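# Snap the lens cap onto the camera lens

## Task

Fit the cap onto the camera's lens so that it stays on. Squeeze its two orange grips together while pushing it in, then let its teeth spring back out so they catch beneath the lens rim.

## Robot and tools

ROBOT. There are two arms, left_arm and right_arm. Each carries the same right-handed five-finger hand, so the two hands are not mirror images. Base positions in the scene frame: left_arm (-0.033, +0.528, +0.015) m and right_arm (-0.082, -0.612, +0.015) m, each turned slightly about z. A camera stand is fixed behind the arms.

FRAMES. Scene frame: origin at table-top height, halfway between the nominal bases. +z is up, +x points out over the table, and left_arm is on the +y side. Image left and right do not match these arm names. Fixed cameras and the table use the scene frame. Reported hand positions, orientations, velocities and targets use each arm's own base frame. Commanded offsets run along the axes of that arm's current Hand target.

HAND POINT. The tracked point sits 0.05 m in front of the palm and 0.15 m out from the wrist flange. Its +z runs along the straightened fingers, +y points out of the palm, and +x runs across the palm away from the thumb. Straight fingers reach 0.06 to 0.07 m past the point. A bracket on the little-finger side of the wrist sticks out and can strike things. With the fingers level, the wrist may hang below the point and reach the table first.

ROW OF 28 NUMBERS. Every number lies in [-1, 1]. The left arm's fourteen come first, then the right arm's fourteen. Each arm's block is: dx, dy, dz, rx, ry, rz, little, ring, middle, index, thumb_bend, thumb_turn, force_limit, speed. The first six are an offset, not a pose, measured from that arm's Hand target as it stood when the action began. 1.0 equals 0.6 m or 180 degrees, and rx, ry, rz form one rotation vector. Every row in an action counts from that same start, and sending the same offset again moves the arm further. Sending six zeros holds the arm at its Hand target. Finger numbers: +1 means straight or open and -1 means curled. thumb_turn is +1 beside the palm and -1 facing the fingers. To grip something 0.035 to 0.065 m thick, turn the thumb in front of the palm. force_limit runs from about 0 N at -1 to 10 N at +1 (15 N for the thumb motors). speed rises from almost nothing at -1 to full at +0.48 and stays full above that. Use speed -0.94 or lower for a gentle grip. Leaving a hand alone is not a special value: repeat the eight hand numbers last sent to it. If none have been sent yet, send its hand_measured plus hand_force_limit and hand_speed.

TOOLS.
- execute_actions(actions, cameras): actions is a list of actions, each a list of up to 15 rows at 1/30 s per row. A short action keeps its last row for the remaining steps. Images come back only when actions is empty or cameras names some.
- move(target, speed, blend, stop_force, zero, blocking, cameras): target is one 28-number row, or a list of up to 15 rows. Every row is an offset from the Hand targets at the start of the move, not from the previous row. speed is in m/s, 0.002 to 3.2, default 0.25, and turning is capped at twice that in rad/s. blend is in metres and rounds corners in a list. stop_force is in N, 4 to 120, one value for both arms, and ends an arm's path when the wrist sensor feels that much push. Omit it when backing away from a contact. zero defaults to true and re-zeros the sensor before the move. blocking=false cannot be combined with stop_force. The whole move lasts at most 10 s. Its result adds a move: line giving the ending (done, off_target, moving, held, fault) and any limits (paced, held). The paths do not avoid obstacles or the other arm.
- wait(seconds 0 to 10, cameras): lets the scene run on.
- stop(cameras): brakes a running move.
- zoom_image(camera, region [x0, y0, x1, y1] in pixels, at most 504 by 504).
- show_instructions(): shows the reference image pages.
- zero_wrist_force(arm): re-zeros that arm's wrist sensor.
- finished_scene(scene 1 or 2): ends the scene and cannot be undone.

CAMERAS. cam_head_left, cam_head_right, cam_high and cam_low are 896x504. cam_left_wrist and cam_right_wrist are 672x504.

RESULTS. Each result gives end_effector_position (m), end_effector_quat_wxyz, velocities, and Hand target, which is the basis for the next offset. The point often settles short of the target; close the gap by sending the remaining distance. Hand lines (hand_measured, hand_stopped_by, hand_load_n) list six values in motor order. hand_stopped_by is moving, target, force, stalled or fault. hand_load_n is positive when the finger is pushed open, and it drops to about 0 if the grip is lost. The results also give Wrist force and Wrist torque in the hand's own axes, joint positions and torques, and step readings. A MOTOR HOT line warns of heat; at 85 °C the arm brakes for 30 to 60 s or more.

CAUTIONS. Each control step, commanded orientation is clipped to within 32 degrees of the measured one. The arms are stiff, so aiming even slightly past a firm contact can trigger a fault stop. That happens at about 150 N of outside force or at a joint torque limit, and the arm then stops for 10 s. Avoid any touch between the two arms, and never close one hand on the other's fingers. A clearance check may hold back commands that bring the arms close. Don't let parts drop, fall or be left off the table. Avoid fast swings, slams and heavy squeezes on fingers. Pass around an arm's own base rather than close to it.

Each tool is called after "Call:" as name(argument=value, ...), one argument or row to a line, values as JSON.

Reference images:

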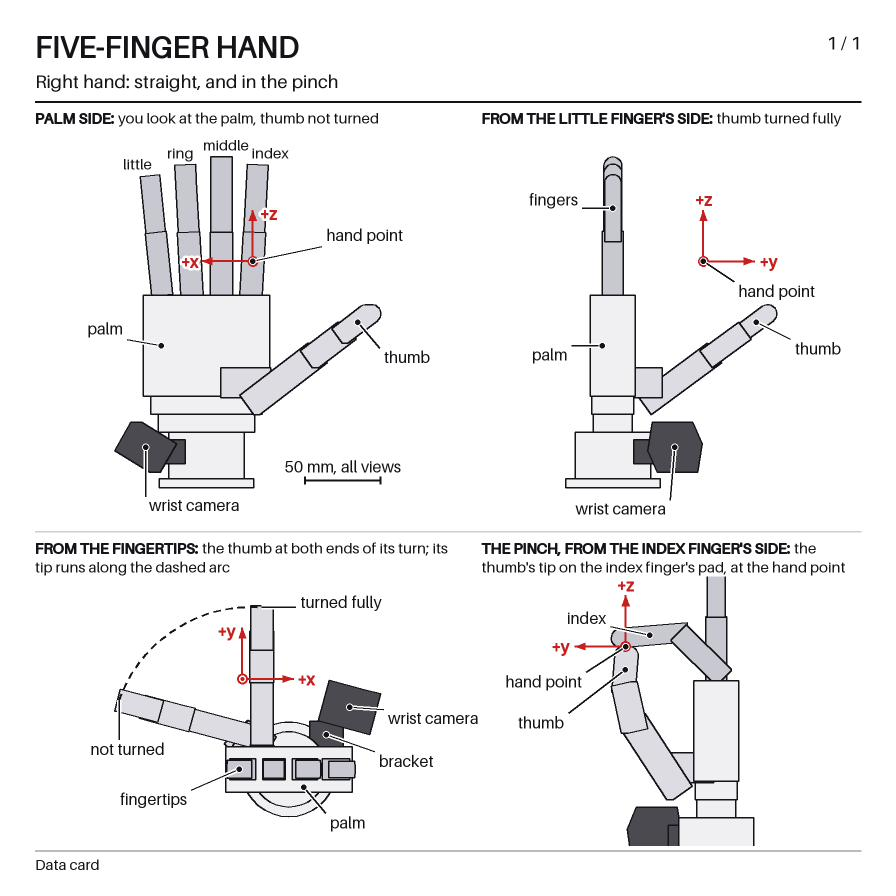

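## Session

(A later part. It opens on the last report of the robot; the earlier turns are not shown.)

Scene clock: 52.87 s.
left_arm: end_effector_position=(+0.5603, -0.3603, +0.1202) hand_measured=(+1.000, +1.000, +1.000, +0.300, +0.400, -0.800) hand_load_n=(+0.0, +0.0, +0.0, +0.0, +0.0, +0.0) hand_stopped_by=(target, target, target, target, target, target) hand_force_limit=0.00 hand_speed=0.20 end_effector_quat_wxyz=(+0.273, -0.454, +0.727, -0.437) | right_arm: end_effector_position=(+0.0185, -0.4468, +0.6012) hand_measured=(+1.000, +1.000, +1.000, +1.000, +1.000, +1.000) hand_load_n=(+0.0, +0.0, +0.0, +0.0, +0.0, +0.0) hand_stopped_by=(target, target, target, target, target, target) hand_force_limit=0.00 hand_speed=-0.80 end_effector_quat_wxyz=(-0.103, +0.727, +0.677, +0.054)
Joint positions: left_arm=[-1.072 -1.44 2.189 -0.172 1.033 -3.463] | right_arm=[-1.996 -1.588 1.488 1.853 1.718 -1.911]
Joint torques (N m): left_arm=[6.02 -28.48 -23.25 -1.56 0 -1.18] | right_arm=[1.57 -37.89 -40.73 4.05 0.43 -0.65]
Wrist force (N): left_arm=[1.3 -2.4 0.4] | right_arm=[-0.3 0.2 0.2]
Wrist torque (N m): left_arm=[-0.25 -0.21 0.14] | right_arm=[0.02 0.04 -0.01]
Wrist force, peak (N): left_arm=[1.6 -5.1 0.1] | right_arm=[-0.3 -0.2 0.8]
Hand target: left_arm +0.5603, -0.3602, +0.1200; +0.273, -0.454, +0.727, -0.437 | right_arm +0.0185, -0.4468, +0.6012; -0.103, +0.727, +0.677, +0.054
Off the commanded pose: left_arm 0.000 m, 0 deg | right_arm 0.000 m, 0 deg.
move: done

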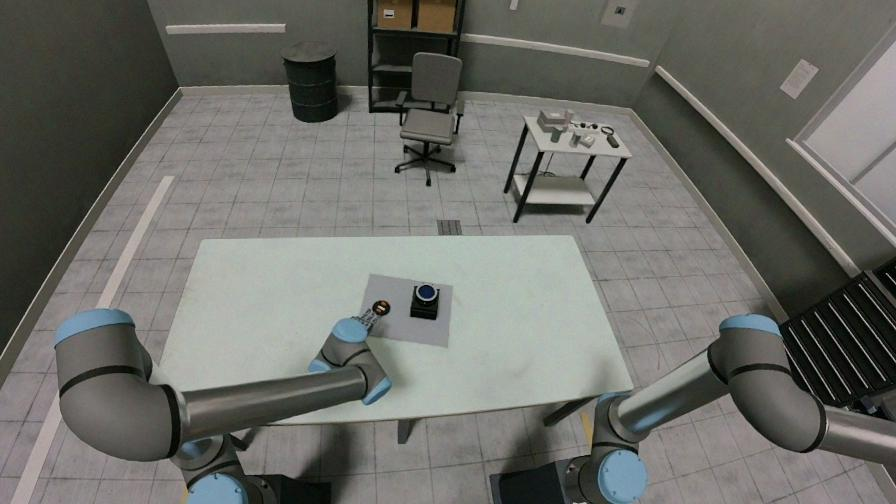

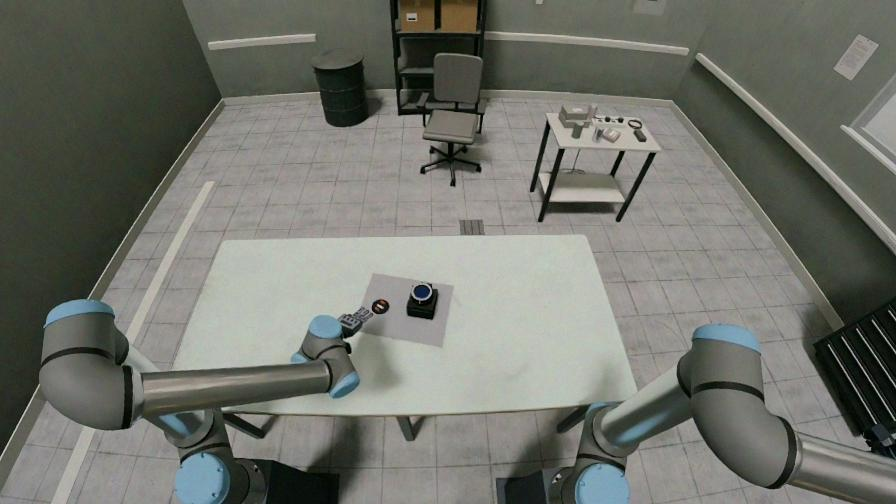

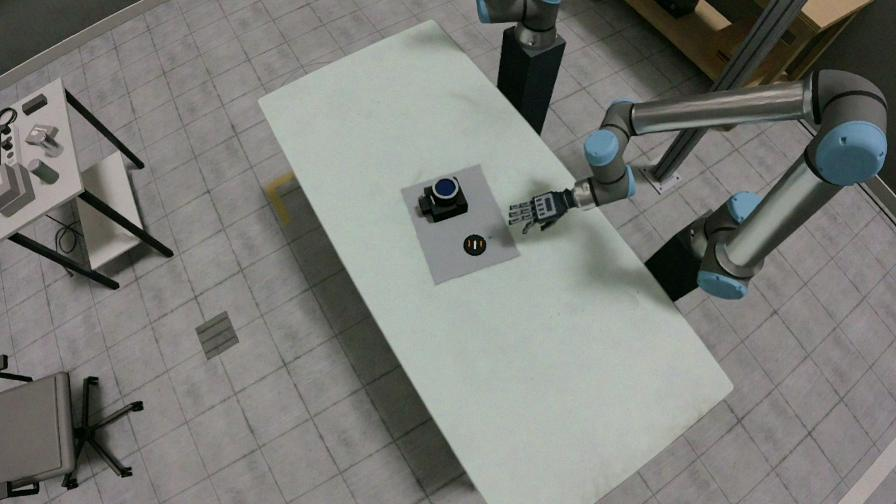

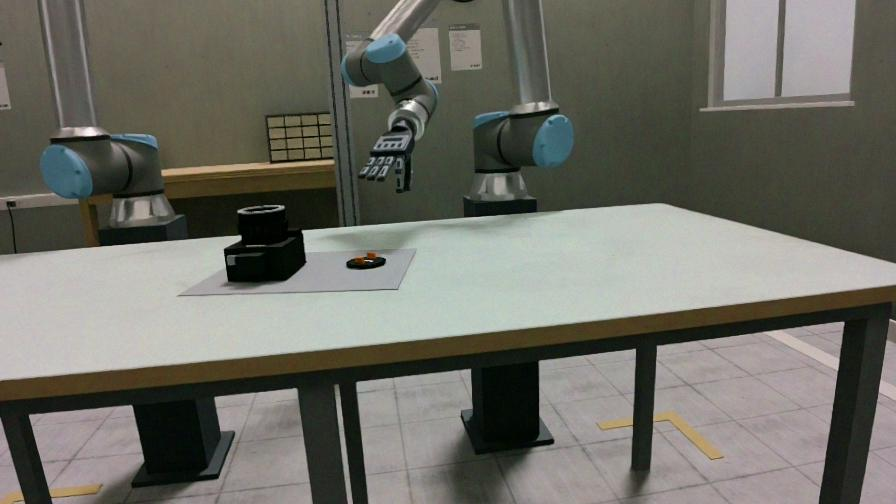

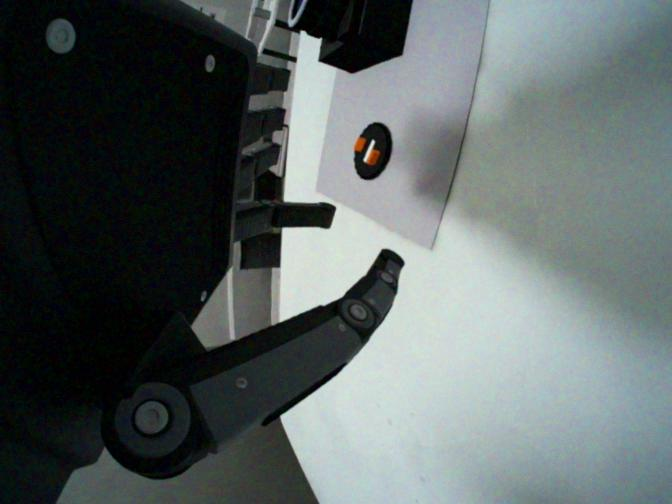

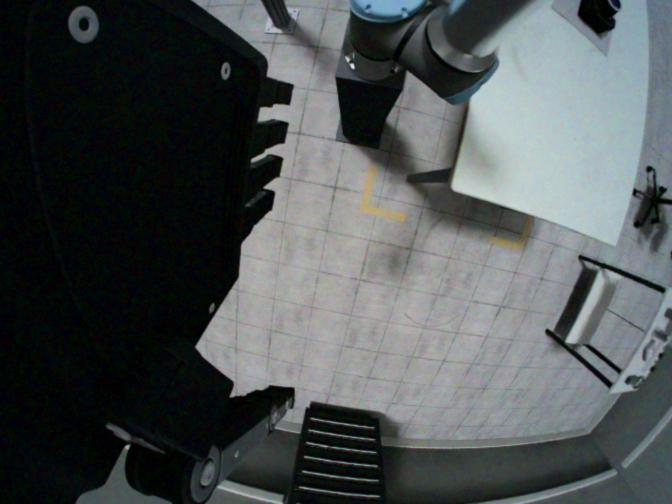

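Call:
move(
  target=[0.0143,-0.1027,0.2998,0,0,0,1,1,1,0.3,0.4,-0.8,0,0.2,0,0,0,0,0,0,1,1,1,1,1,1,0,-0.8],
  speed=0.15,
  cameras=["all"],
)

Call:
zoom_image(
  camera="cam_left_wrist",
  region=[220, 100, 460, 300],
)

Call:
zoom_image(
  camera="cam_high",
  region=[400, 160, 560, 280],
)

Call:
zoom_image(
  camera="cam_head_left",
  region=[340, 250, 460, 340],
)

Call:
zoom_image(
  camera="cam_low",
  region=[200, 120, 440, 300],
)

Scene clock: 62.73 s.
left_arm: end_effector_position=(+0.7254, -0.4501, +0.0901) hand_measured=(+1.000, +1.000, +1.000, +0.300, +0.400, -0.800) hand_load_n=(+0.0, +0.0, +0.0, +0.0, +0.0, +0.0) hand_stopped_by=(target, target, target, target, target, target) hand_force_limit=0.00 hand_speed=0.20 end_effector_quat_wxyz=(+0.273, -0.454, +0.727, -0.437) | right_arm: end_effector_position=(+0.0185, -0.4468, +0.6012) hand_measured=(+1.000, +1.000, +1.000, +1.000, +1.000, +1.000) hand_load_n=(+0.0, +0.0, +0.0, +0.0, +0.0, +0.0) hand_stopped_by=(target, target, target, target, target, target) hand_force_limit=0.00 hand_speed=-0.80 end_effector_quat_wxyz=(-0.103, +0.727, +0.677, +0.054)
Joint positions: left_arm=[-0.905 -1.148 1.846 -0.166 1.175 -3.365] | right_arm=[-1.996 -1.588 1.488 1.853 1.718 -1.911]
Joint torques (N m): left_arm=[-9.96 -75.3 -31.55 -1.93 -3.13 -4.11] | right_arm=[1.08 -40.02 -41.63 4.31 1.04 -0.16]
Wrist force (N): left_arm=[1.9 -1.7 -0.2] | right_arm=[-0.4 -0.4 0.0]
Wrist torque (N m): left_arm=[-0.10 -0.27 0.14] | right_arm=[-0.07 0.05 -0.04]
Wrist force, peak (N): left_arm=[2.0 -2.4 1.4] | right_arm=[0.2 -0.6 0.5]
Hand target: left_arm +0.7253, -0.4502, +0.0901; +0.273, -0.454, +0.727, -0.437 | right_arm +0.0185, -0.4468, +0.6012; -0.103, +0.727, +0.677, +0.054
Off the commanded pose: left_arm 0.000 m, 0 deg | right_arm 0.000 m, 0 deg.
move: done

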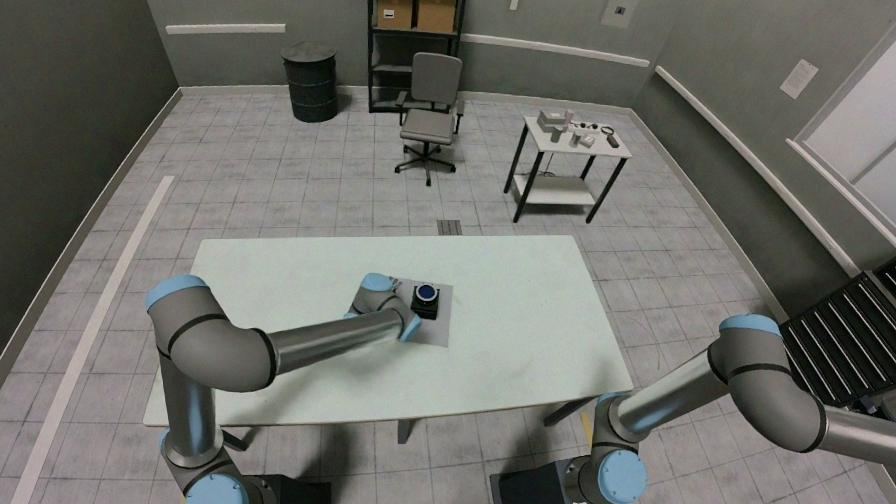

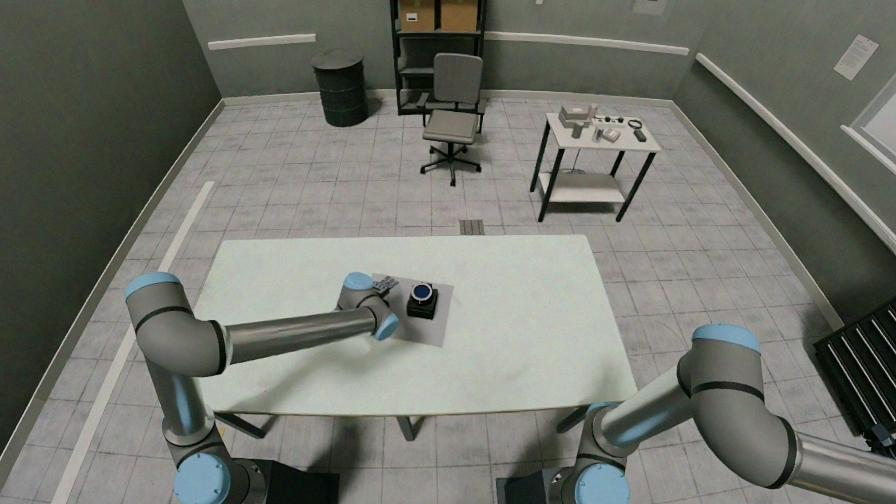

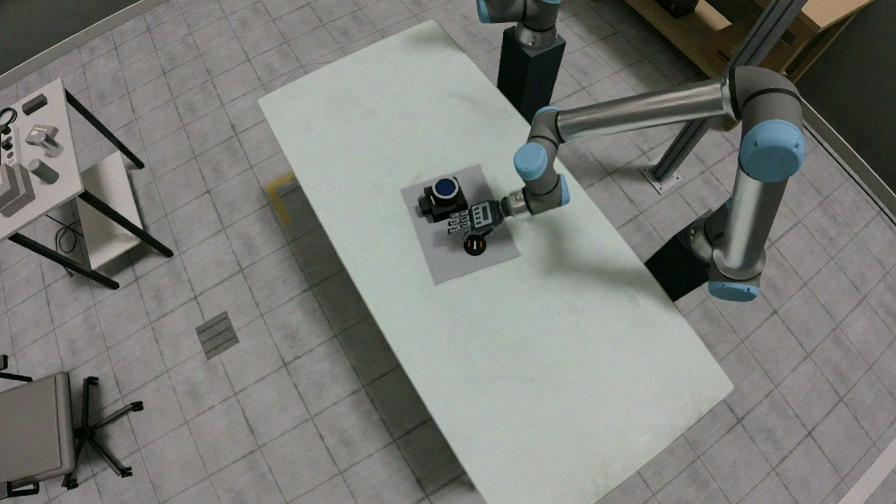

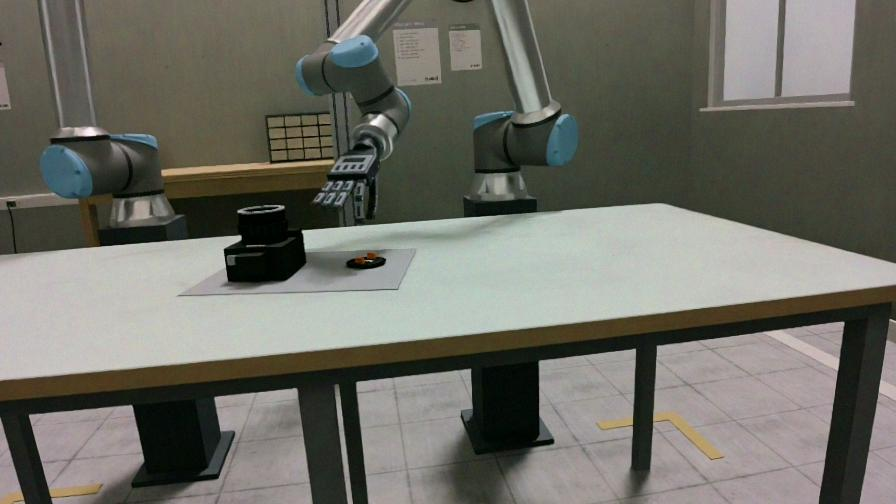

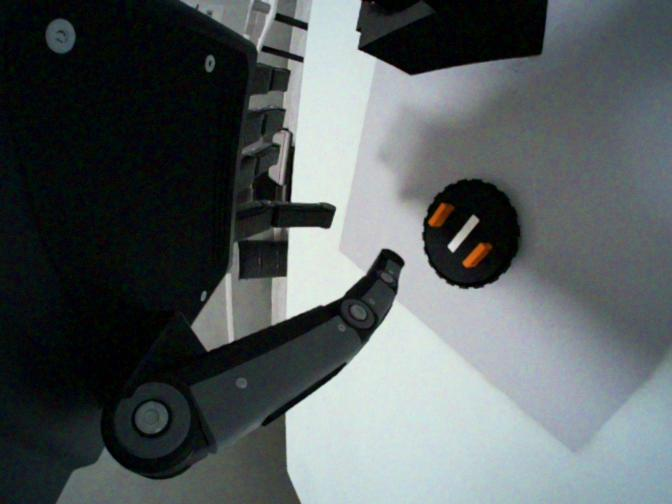

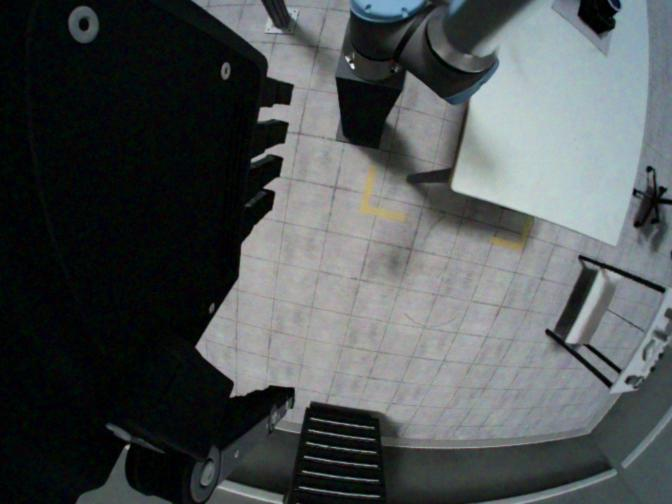

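Scaled by 2.100 from the camera's 672x504 image, which has a finer 960x720 frame.

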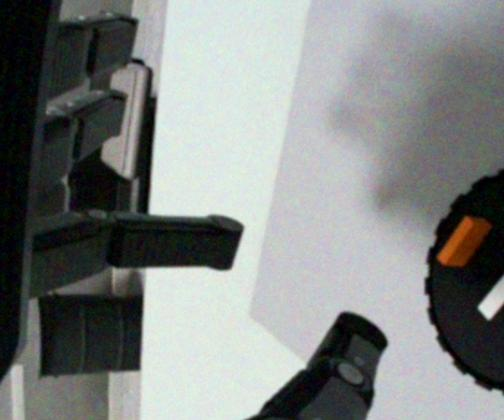

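Scaled by 3.150 from the camera's 896x504 image, which has a finer 1280x720 frame.

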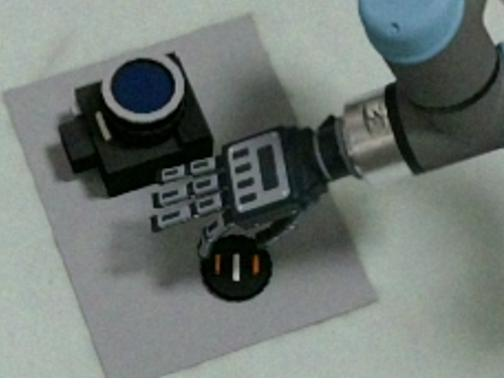

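Scaled by 4.200 from the camera's 896x504 image, which has a finer 1280x720 frame.

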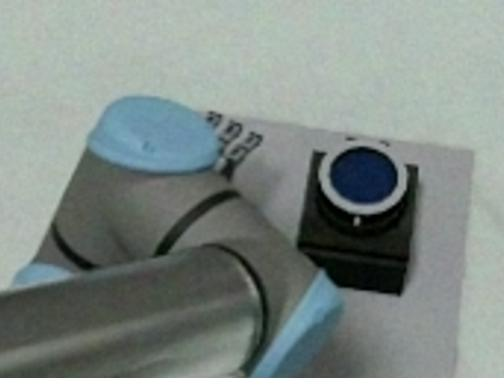

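Scaled by 2.100 from the camera's 896x504 image, which has a finer 1280x720 frame.

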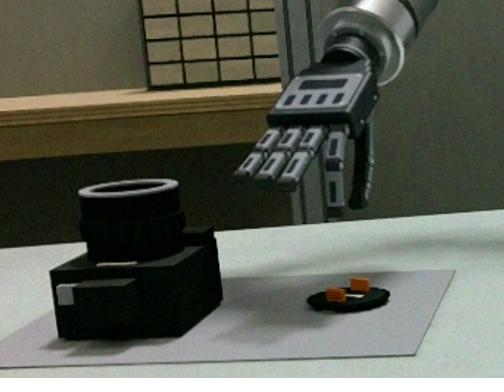

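Call:
move(
  target=[-0.025,0.0515,0.0273,0,0,0,1,1,1,0.3,0.4,-0.8,0,0.2,0,0,0,0,0,0,1,1,1,1,1,1,0,-0.8],
  speed=0.15,
  cameras=["cam_left_wrist","cam_high","cam_low"],
)

Call:
zoom_image(
  camera="cam_left_wrist",
  region=[280, 130, 520, 330],
)

Call:
zoom_image(
  camera="cam_high",
  region=[410, 170, 530, 270],
)

Call:
zoom_image(
  camera="cam_low",
  region=[220, 140, 440, 300],
)

Scene clock: 69.50 s.
left_arm: end_effector_position=(+0.7319, -0.4365, +0.0549) hand_measured=(+1.000, +1.000, +1.000, +0.300, +0.400, -0.800) hand_load_n=(+0.0, +0.0, +0.0, +0.0, +0.0, +0.0) hand_stopped_by=(target, target, target, target, target, target) hand_force_limit=0.00 hand_speed=0.20 end_effector_quat_wxyz=(+0.273, -0.454, +0.727, -0.437) end_effector_velocity=(+0.000, +0.000, +0.003) end_effector_angular_velocity=(+0.000, -0.001, +0.002) | right_arm: end_effector_position=(+0.0185, -0.4468, +0.6012) hand_measured=(+1.000, +1.000, +1.000, +1.000, +1.000, +1.000) hand_load_n=(+0.0, +0.0, +0.0, +0.0, +0.0, +0.0) hand_stopped_by=(target, target, target, target, target, target) hand_force_limit=0.00 hand_speed=-0.80 end_effector_quat_wxyz=(-0.103, +0.727, +0.677, +0.054)
Joint positions: left_arm=[-0.884 -1.112 1.871 -0.23 1.194 -3.353] | right_arm=[-1.996 -1.588 1.488 1.853 1.718 -1.911]
Joint velocities: left_arm=[0 -0.004 -0.002 0.006 -0.002 0] | right_arm=[within noise]
Joint torques (N m): left_arm=[-11.5 -90.75 -43.52 2.23 -2.83 -0.89] | right_arm=[0.4 -41.01 -43.22 4.08 0.37 -0.37]
Wrist force (N): left_arm=[2.0 -2.0 0.1] | right_arm=[-0.4 -0.3 0.2]
Wrist torque (N m): left_arm=[-0.10 -0.26 0.08] | right_arm=[-0.06 0.05 -0.04]
Wrist force, peak (N): left_arm=[2.3 -2.7 -0.3] | right_arm=[0.2 -0.1 0.9]
Hand target: left_arm +0.7319, -0.4367, +0.0552; +0.273, -0.454, +0.727, -0.437 | right_arm +0.0185, -0.4468, +0.6012; -0.103, +0.727, +0.677, +0.054
Off the commanded pose: left_arm 0.000 m, 0 deg | right_arm 0.000 m, 0 deg.
move: done
Images, in order (width x height): cam_high 896x504, cam_low 896x504, cam_left_wrist 672x504.

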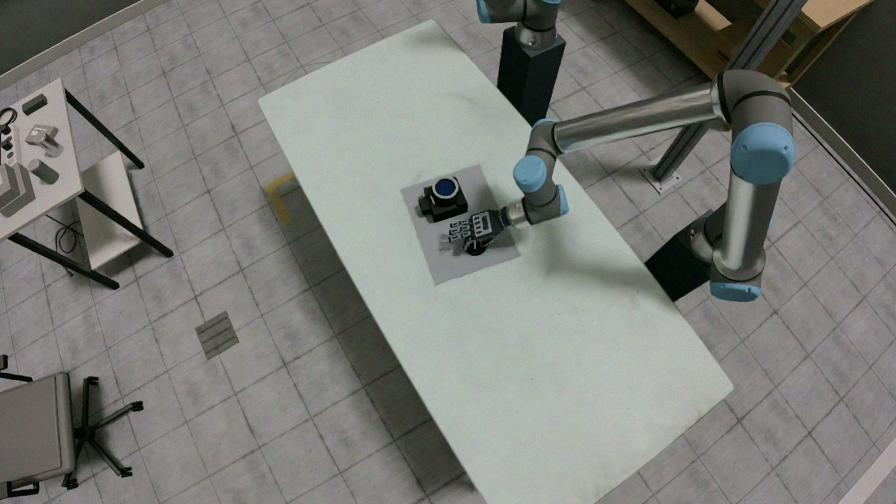

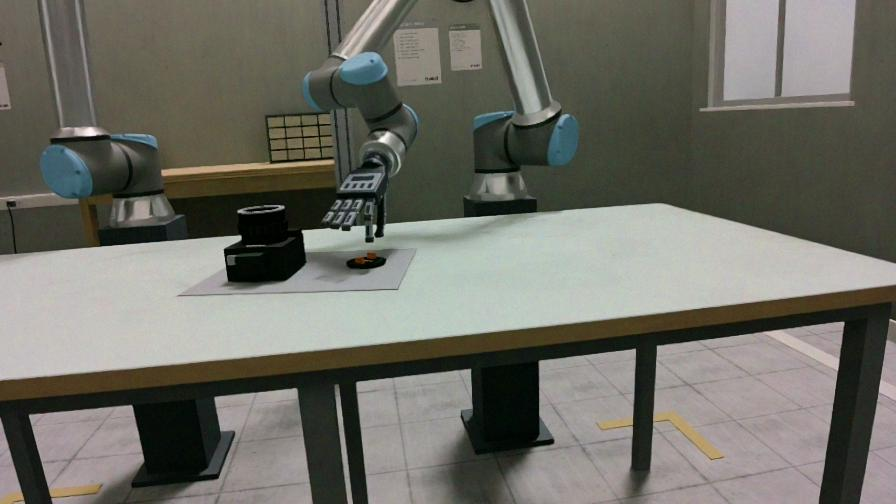

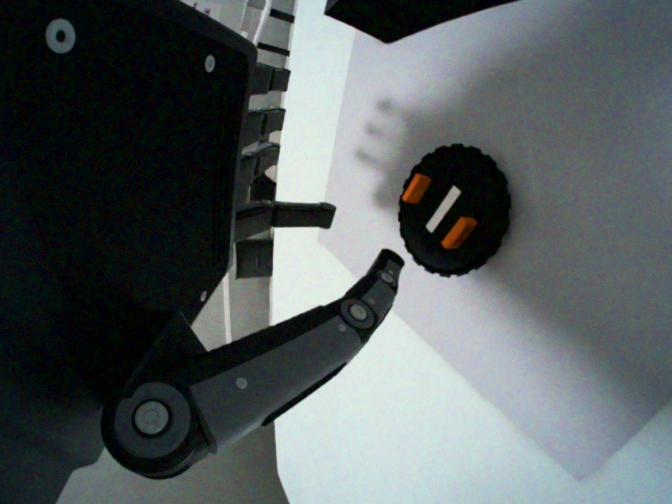

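Scaled by 2.100 from the camera's 672x504 image, which has a finer 960x720 frame.

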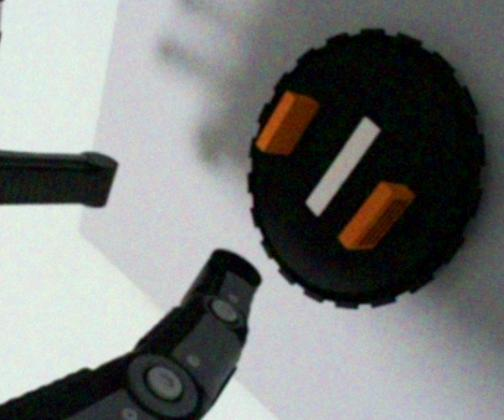

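Scaled by 4.200 from the camera's 896x504 image, which has a finer 1280x720 frame.

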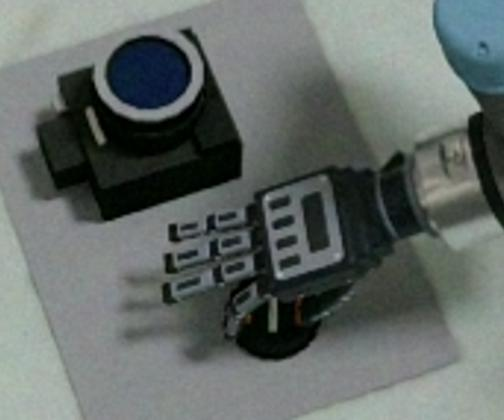

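Scaled by 2.291 from the camera's 896x504 image, which has a finer 1280x720 frame.

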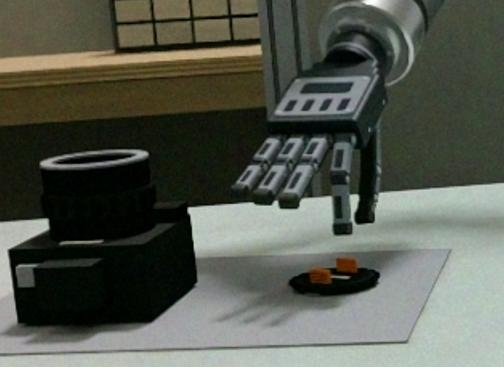

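Call:
move(
  target=[0.0333,0.0294,0.0156,0,0.0540,0.0287,-0.95,-0.95,1,0.3,0.4,-0.8,0,0.2,0,0,0,0,0,0,1,1,1,1,1,1,0,-0.8],
  speed=0.1,
  cameras=["cam_left_wrist","cam_high","cam_low"],
)

Call:
zoom_image(
  camera="cam_left_wrist",
  region=[260, 110, 500, 310],
)

Call:
zoom_image(
  camera="cam_high",
  region=[410, 170, 530, 270],
)

Call:
zoom_image(
  camera="cam_low",
  region=[280, 170, 440, 290],
)

Scene clock: 84.27 s.
left_arm: end_effector_position=(+0.7232, -0.4545, +0.0350) hand_measured=(-0.950, -0.950, +1.000, +0.300, +0.400, -0.800) hand_load_n=(+0.0, +0.0, -0.5, +0.0, +0.0, +0.0) hand_stopped_by=(target, target, target, target, target, target) hand_force_limit=0.00 hand_speed=0.20 end_effector_quat_wxyz=(+0.230, -0.382, +0.767, -0.461) | right_arm: end_effector_position=(+0.0185, -0.4468, +0.6012) hand_measured=(+1.000, +1.000, +1.000, +1.000, +1.000, +1.000) hand_load_n=(+0.0, +0.0, +0.0, +0.0, +0.0, -0.5) hand_stopped_by=(target, target, target, target, target, target) hand_force_limit=0.00 hand_speed=-0.80 end_effector_quat_wxyz=(-0.103, +0.727, +0.677, +0.054)
Joint positions: left_arm=[-0.855 -1.1 1.896 -0.298 1.386 -3.241] | right_arm=[-1.996 -1.588 1.488 1.853 1.718 -1.911]
Joint torques (N m): left_arm=[-9.19 -80.66 -35.45 2.13 -2.98 -3.89] | right_arm=[2.09 -38.56 -42.75 4.3 0.34 -0.74]
Wrist force (N): left_arm=[1.3 -2.4 0.1] | right_arm=[0.0 0.1 0.3]
Wrist torque (N m): left_arm=[-0.22 -0.09 0.30] | right_arm=[-0.01 -0.02 0.00]
Wrist force, peak (N): left_arm=[2.5 -2.2 0.5] | right_arm=[-0.2 -0.5 0.6]
Hand target: left_arm +0.7232, -0.4547, +0.0352; +0.230, -0.382, +0.767, -0.461 | right_arm +0.0185, -0.4468, +0.6012; -0.103, +0.727, +0.677, +0.054
Off the commanded pose: left_arm 0.000 m, 0 deg | right_arm 0.000 m, 0 deg.
move: done
Images, in order (width x height): cam_high 896x504, cam_low 896x504, cam_left_wrist 672x504.

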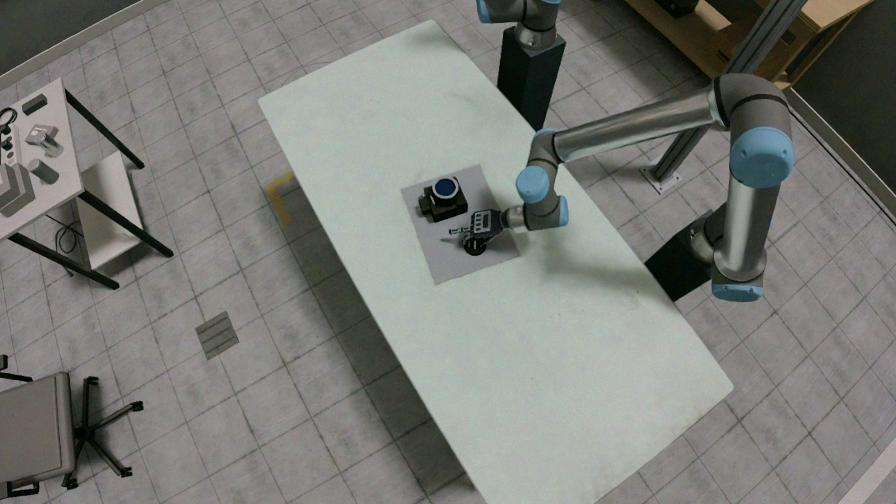

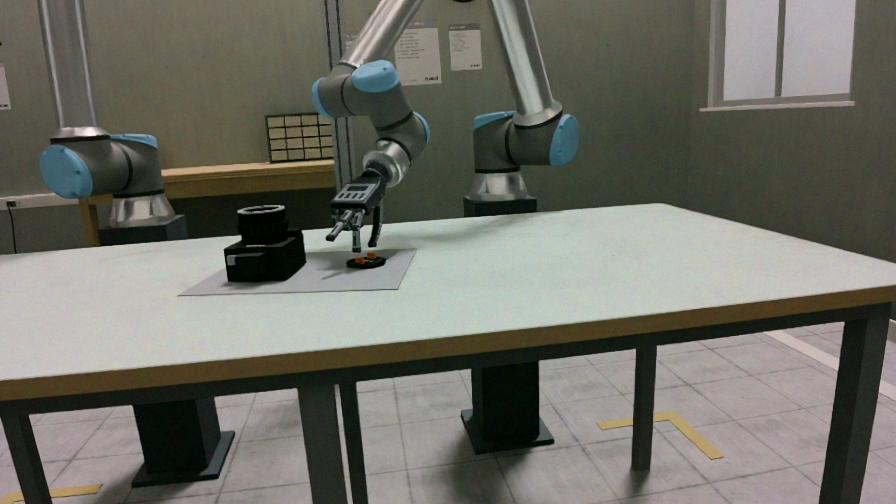

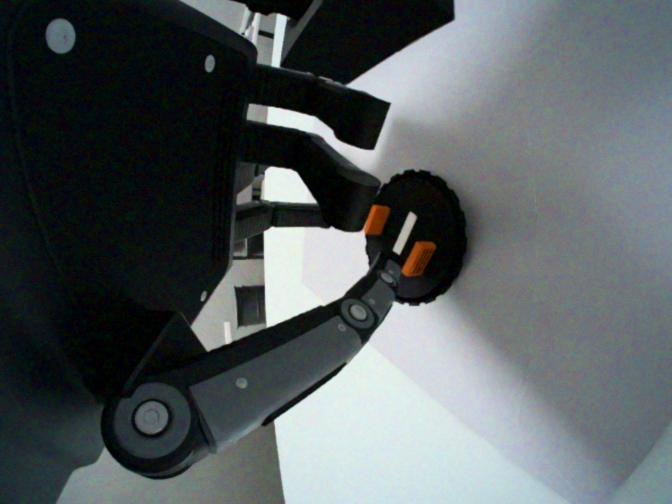

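Scaled by 2.100 from the camera's 672x504 image, which has a finer 960x720 frame.

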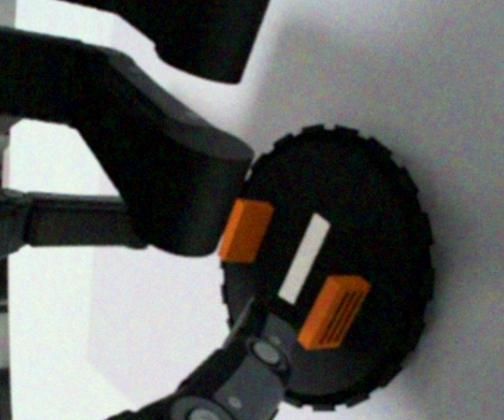

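Scaled by 4.200 from the camera's 896x504 image, which has a finer 1280x720 frame.

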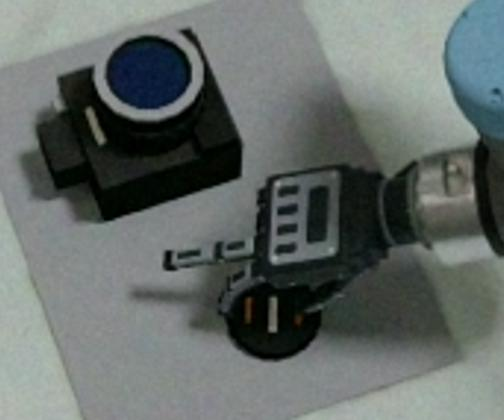

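Scaled by 3.150 from the camera's 896x504 image, which has a finer 1280x720 frame.

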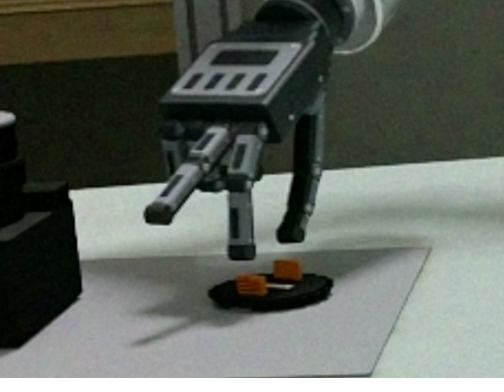

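Call:
move(
  target=[0.0042,0.01275,-0.0027,0.0167,0,0,-0.95,-0.95,1,0.4,0.38,-0.8,0,0.2,0,0,0,0,0,0,1,1,1,1,1,1,0,-0.8],
  speed=0.05,
  cameras=["cam_left_wrist","cam_high","cam_low"],
)

Call:
zoom_image(
  camera="cam_left_wrist",
  region=[300, 130, 480, 310],
)

Call:
zoom_image(
  camera="cam_high",
  region=[440, 200, 520, 270],
)

Call:
zoom_image(
  camera="cam_low",
  region=[310, 200, 420, 290],
)

Scene clock: 100.10 s.
left_arm: end_effector_position=(+0.7175, -0.4537, +0.0292) hand_measured=(-0.950, -0.950, +1.000, +0.400, +0.380, -0.800) hand_load_n=(+0.0, +0.0, +0.0, +0.0, +0.0, +0.0) hand_stopped_by=(target, target, target, target, target, target) hand_force_limit=0.00 hand_speed=0.20 end_effector_quat_wxyz=(+0.240, -0.376, +0.755, -0.481) | right_arm: end_effector_position=(+0.0185, -0.4468, +0.6012) hand_measured=(+1.000, +1.000, +1.000, +1.000, +1.000, +1.000) hand_load_n=(+0.0, +0.0, +0.0, +0.0, +0.0, +0.0) hand_stopped_by=(target, target, target, target, target, target) hand_force_limit=0.00 hand_speed=-0.80 end_effector_quat_wxyz=(-0.103, +0.727, +0.677, +0.054)
Joint positions: left_arm=[-0.864 -1.107 1.943 -0.391 1.373 -3.235] | right_arm=[-1.996 -1.588 1.488 1.853 1.718 -1.911]
Joint torques (N m): left_arm=[14.19 -78.22 -43.74 2.33 1.49 1.61] | right_arm=[0.97 -38.3 -43.41 4.02 0.92 -0.71]
Wrist force (N): left_arm=[1.7 -2.7 0.6] | right_arm=[-0.4 -0.2 0.6]
Wrist torque (N m): left_arm=[-0.27 -0.14 0.13] | right_arm=[-0.07 0.04 -0.03]
Wrist force, peak (N): left_arm=[1.5 -3.7 0.3] | right_arm=[-0.8 0.1 0.4]
Hand target: left_arm +0.7176, -0.4537, +0.0292; +0.240, -0.376, +0.754, -0.481 | right_arm +0.0185, -0.4468, +0.6012; -0.103, +0.727, +0.677, +0.054
Off the commanded pose: left_arm 0.000 m, 0 deg | right_arm 0.000 m, 0 deg.
move: done
Images, in order (width x height): cam_high 896x504, cam_low 896x504, cam_left_wrist 672x504.

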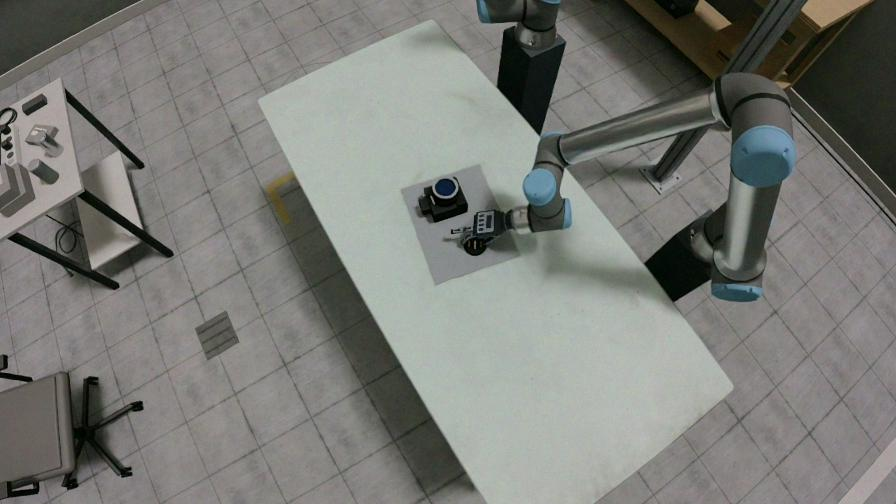

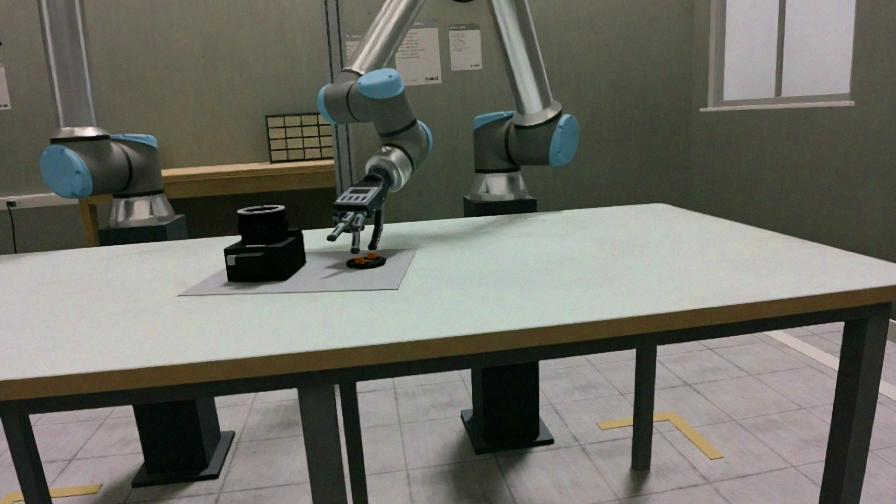

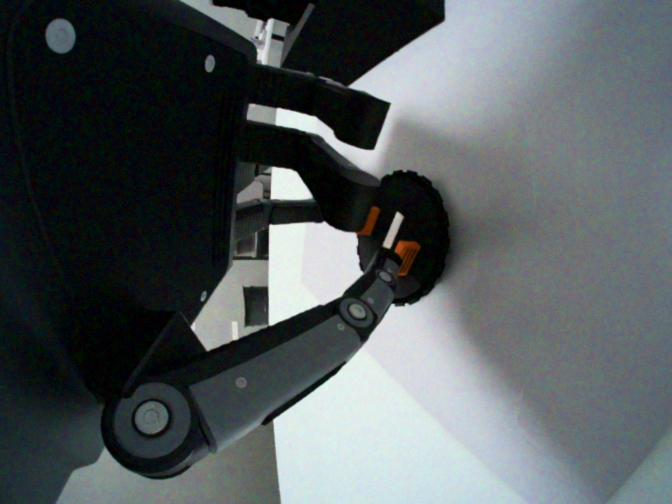

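Scaled by 2.800 from the camera's 672x504 image, which has a finer 960x720 frame.

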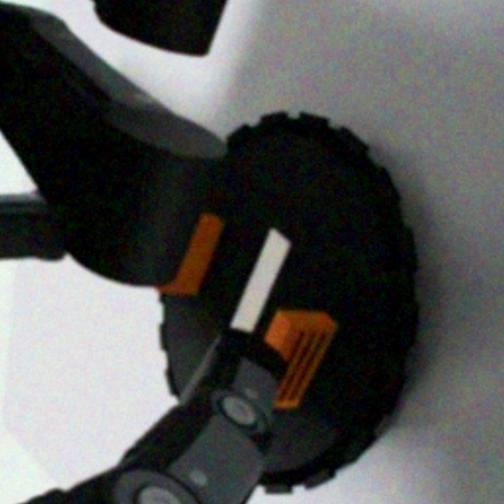

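Scaled by 6.300 from the camera's 896x504 image, which has a finer 1280x720 frame.

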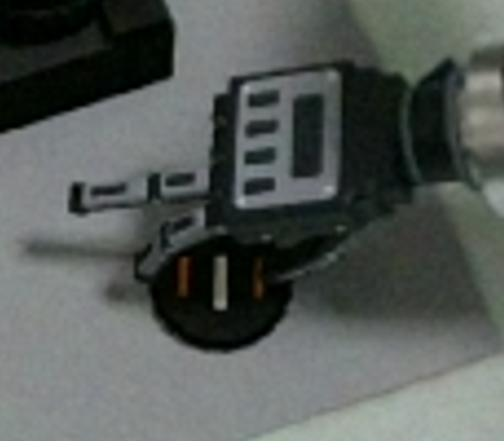

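Scaled by 4.582 from the camera's 896x504 image, which has a finer 1280x720 frame.

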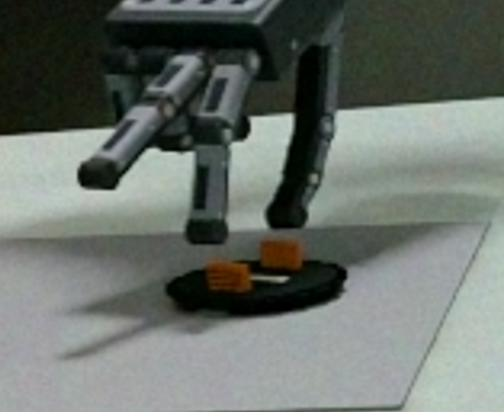

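Call:
move(
  target=[0.0033,0.0211,0.0021,0,0,0,-0.95,-0.95,1,0.4,0.38,-0.65,0,0.2,0,0,0,0,0,0,1,1,1,1,1,1,0,-0.8],
  speed=0.03,
  stop_force=6,
  cameras=["cam_left_wrist","cam_high","cam_low"],
)

Call:
zoom_image(
  camera="cam_left_wrist",
  region=[300, 130, 480, 310],
)

Call:
zoom_image(
  camera="cam_high",
  region=[440, 200, 520, 270],
)

Call:
zoom_image(
  camera="cam_low",
  region=[310, 200, 420, 290],
)

Scene clock: 107.73 s.
left_arm: end_effector_position=(+0.7131, -0.4528, +0.0172) hand_measured=(-0.950, -0.950, +1.000, +0.400, +0.380, -0.650) hand_load_n=(+0.0, +0.0, +0.0, +0.0, +0.0, +0.0) hand_stopped_by=(target, target, target, target, target, target) hand_force_limit=0.00 hand_speed=0.20 end_effector_quat_wxyz=(+0.240, -0.376, +0.754, -0.481) | right_arm: end_effector_position=(+0.0185, -0.4468, +0.6012) hand_measured=(+1.000, +1.000, +1.000, +1.000, +1.000, +1.000) hand_load_n=(+0.0, +0.5, +0.0, +0.0, +0.0, +0.0) hand_stopped_by=(target, target, target, target, target, target) hand_force_limit=0.00 hand_speed=-0.80 end_effector_quat_wxyz=(-0.103, +0.727, +0.677, +0.054)
Joint positions: left_arm=[-0.869 -1.096 1.956 -0.415 1.369 -3.237] | right_arm=[-1.996 -1.588 1.488 1.853 1.718 -1.911]
Joint torques (N m): left_arm=[15.38 -89.56 -42.85 2.75 1.5 1.68] | right_arm=[0.07 -38.66 -43.15 4.01 0.87 -0.76]
Wrist force (N): left_arm=[1.0 -3.0 0.5] | right_arm=[-0.4 0.0 0.1]
Wrist torque (N m): left_arm=[-0.33 -0.02 0.36] | right_arm=[-0.01 0.05 -0.03]
Wrist force, peak (N): left_arm=[1.5 -3.3 0.5] | right_arm=[-0.3 -0.6 0.5]
Hand target: left_arm +0.7131, -0.4528, +0.0172; +0.240, -0.376, +0.754, -0.481 | right_arm +0.0185, -0.4468, +0.6012; -0.103, +0.727, +0.677, +0.054
Off the commanded pose: left_arm 0.000 m, 0 deg | right_arm 0.000 m, 0 deg.
move: done
Images, in order (width x height): cam_high 896x504, cam_low 896x504, cam_left_wrist 672x504.

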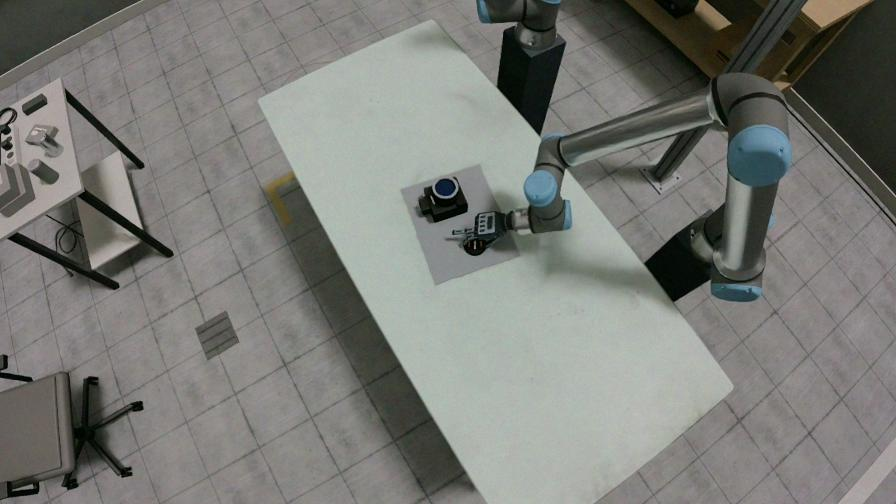

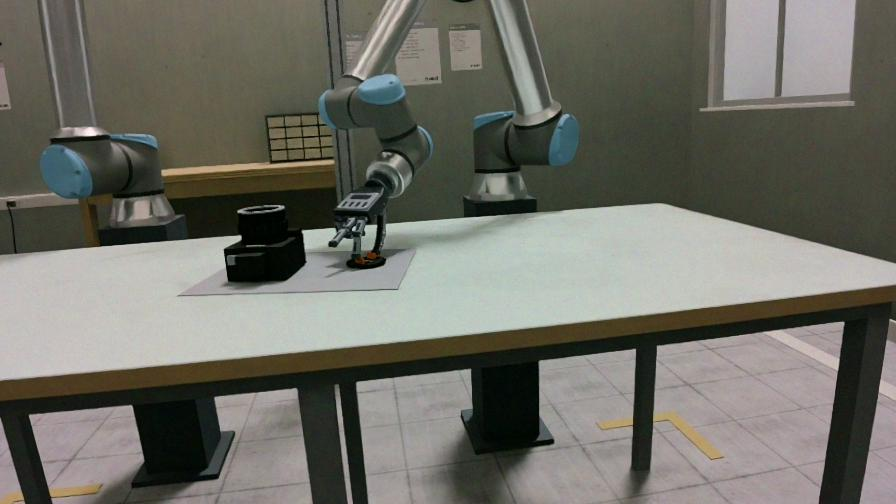

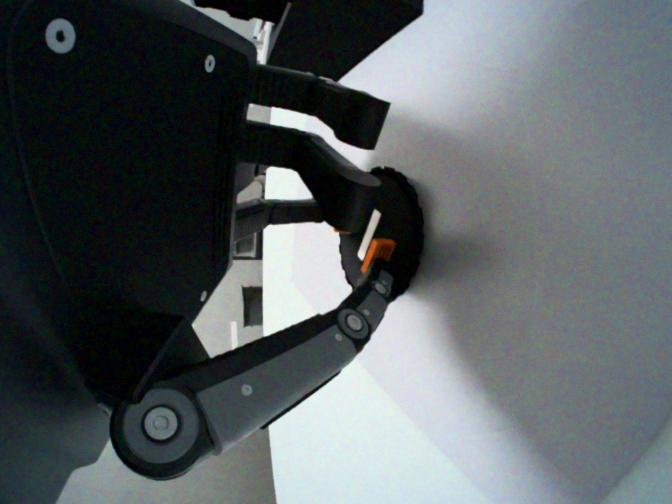

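Scaled by 2.800 from the camera's 672x504 image, which has a finer 960x720 frame.

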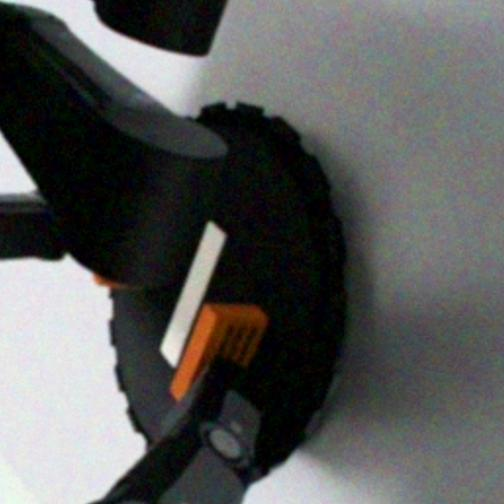

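Scaled by 6.300 from the camera's 896x504 image, which has a finer 1280x720 frame.

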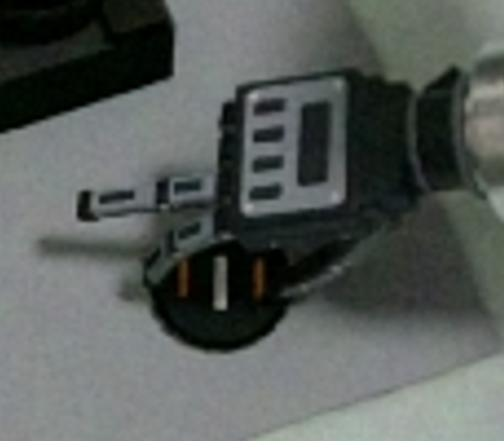

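Scaled by 4.582 from the camera's 896x504 image, which has a finer 1280x720 frame.

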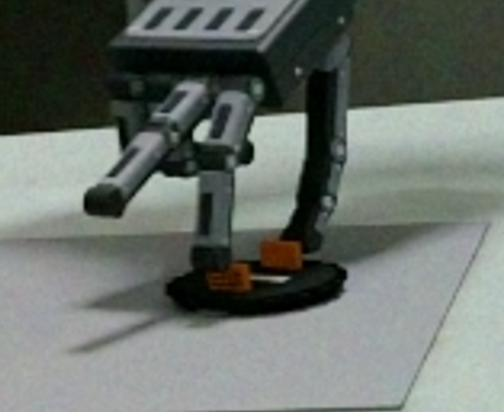

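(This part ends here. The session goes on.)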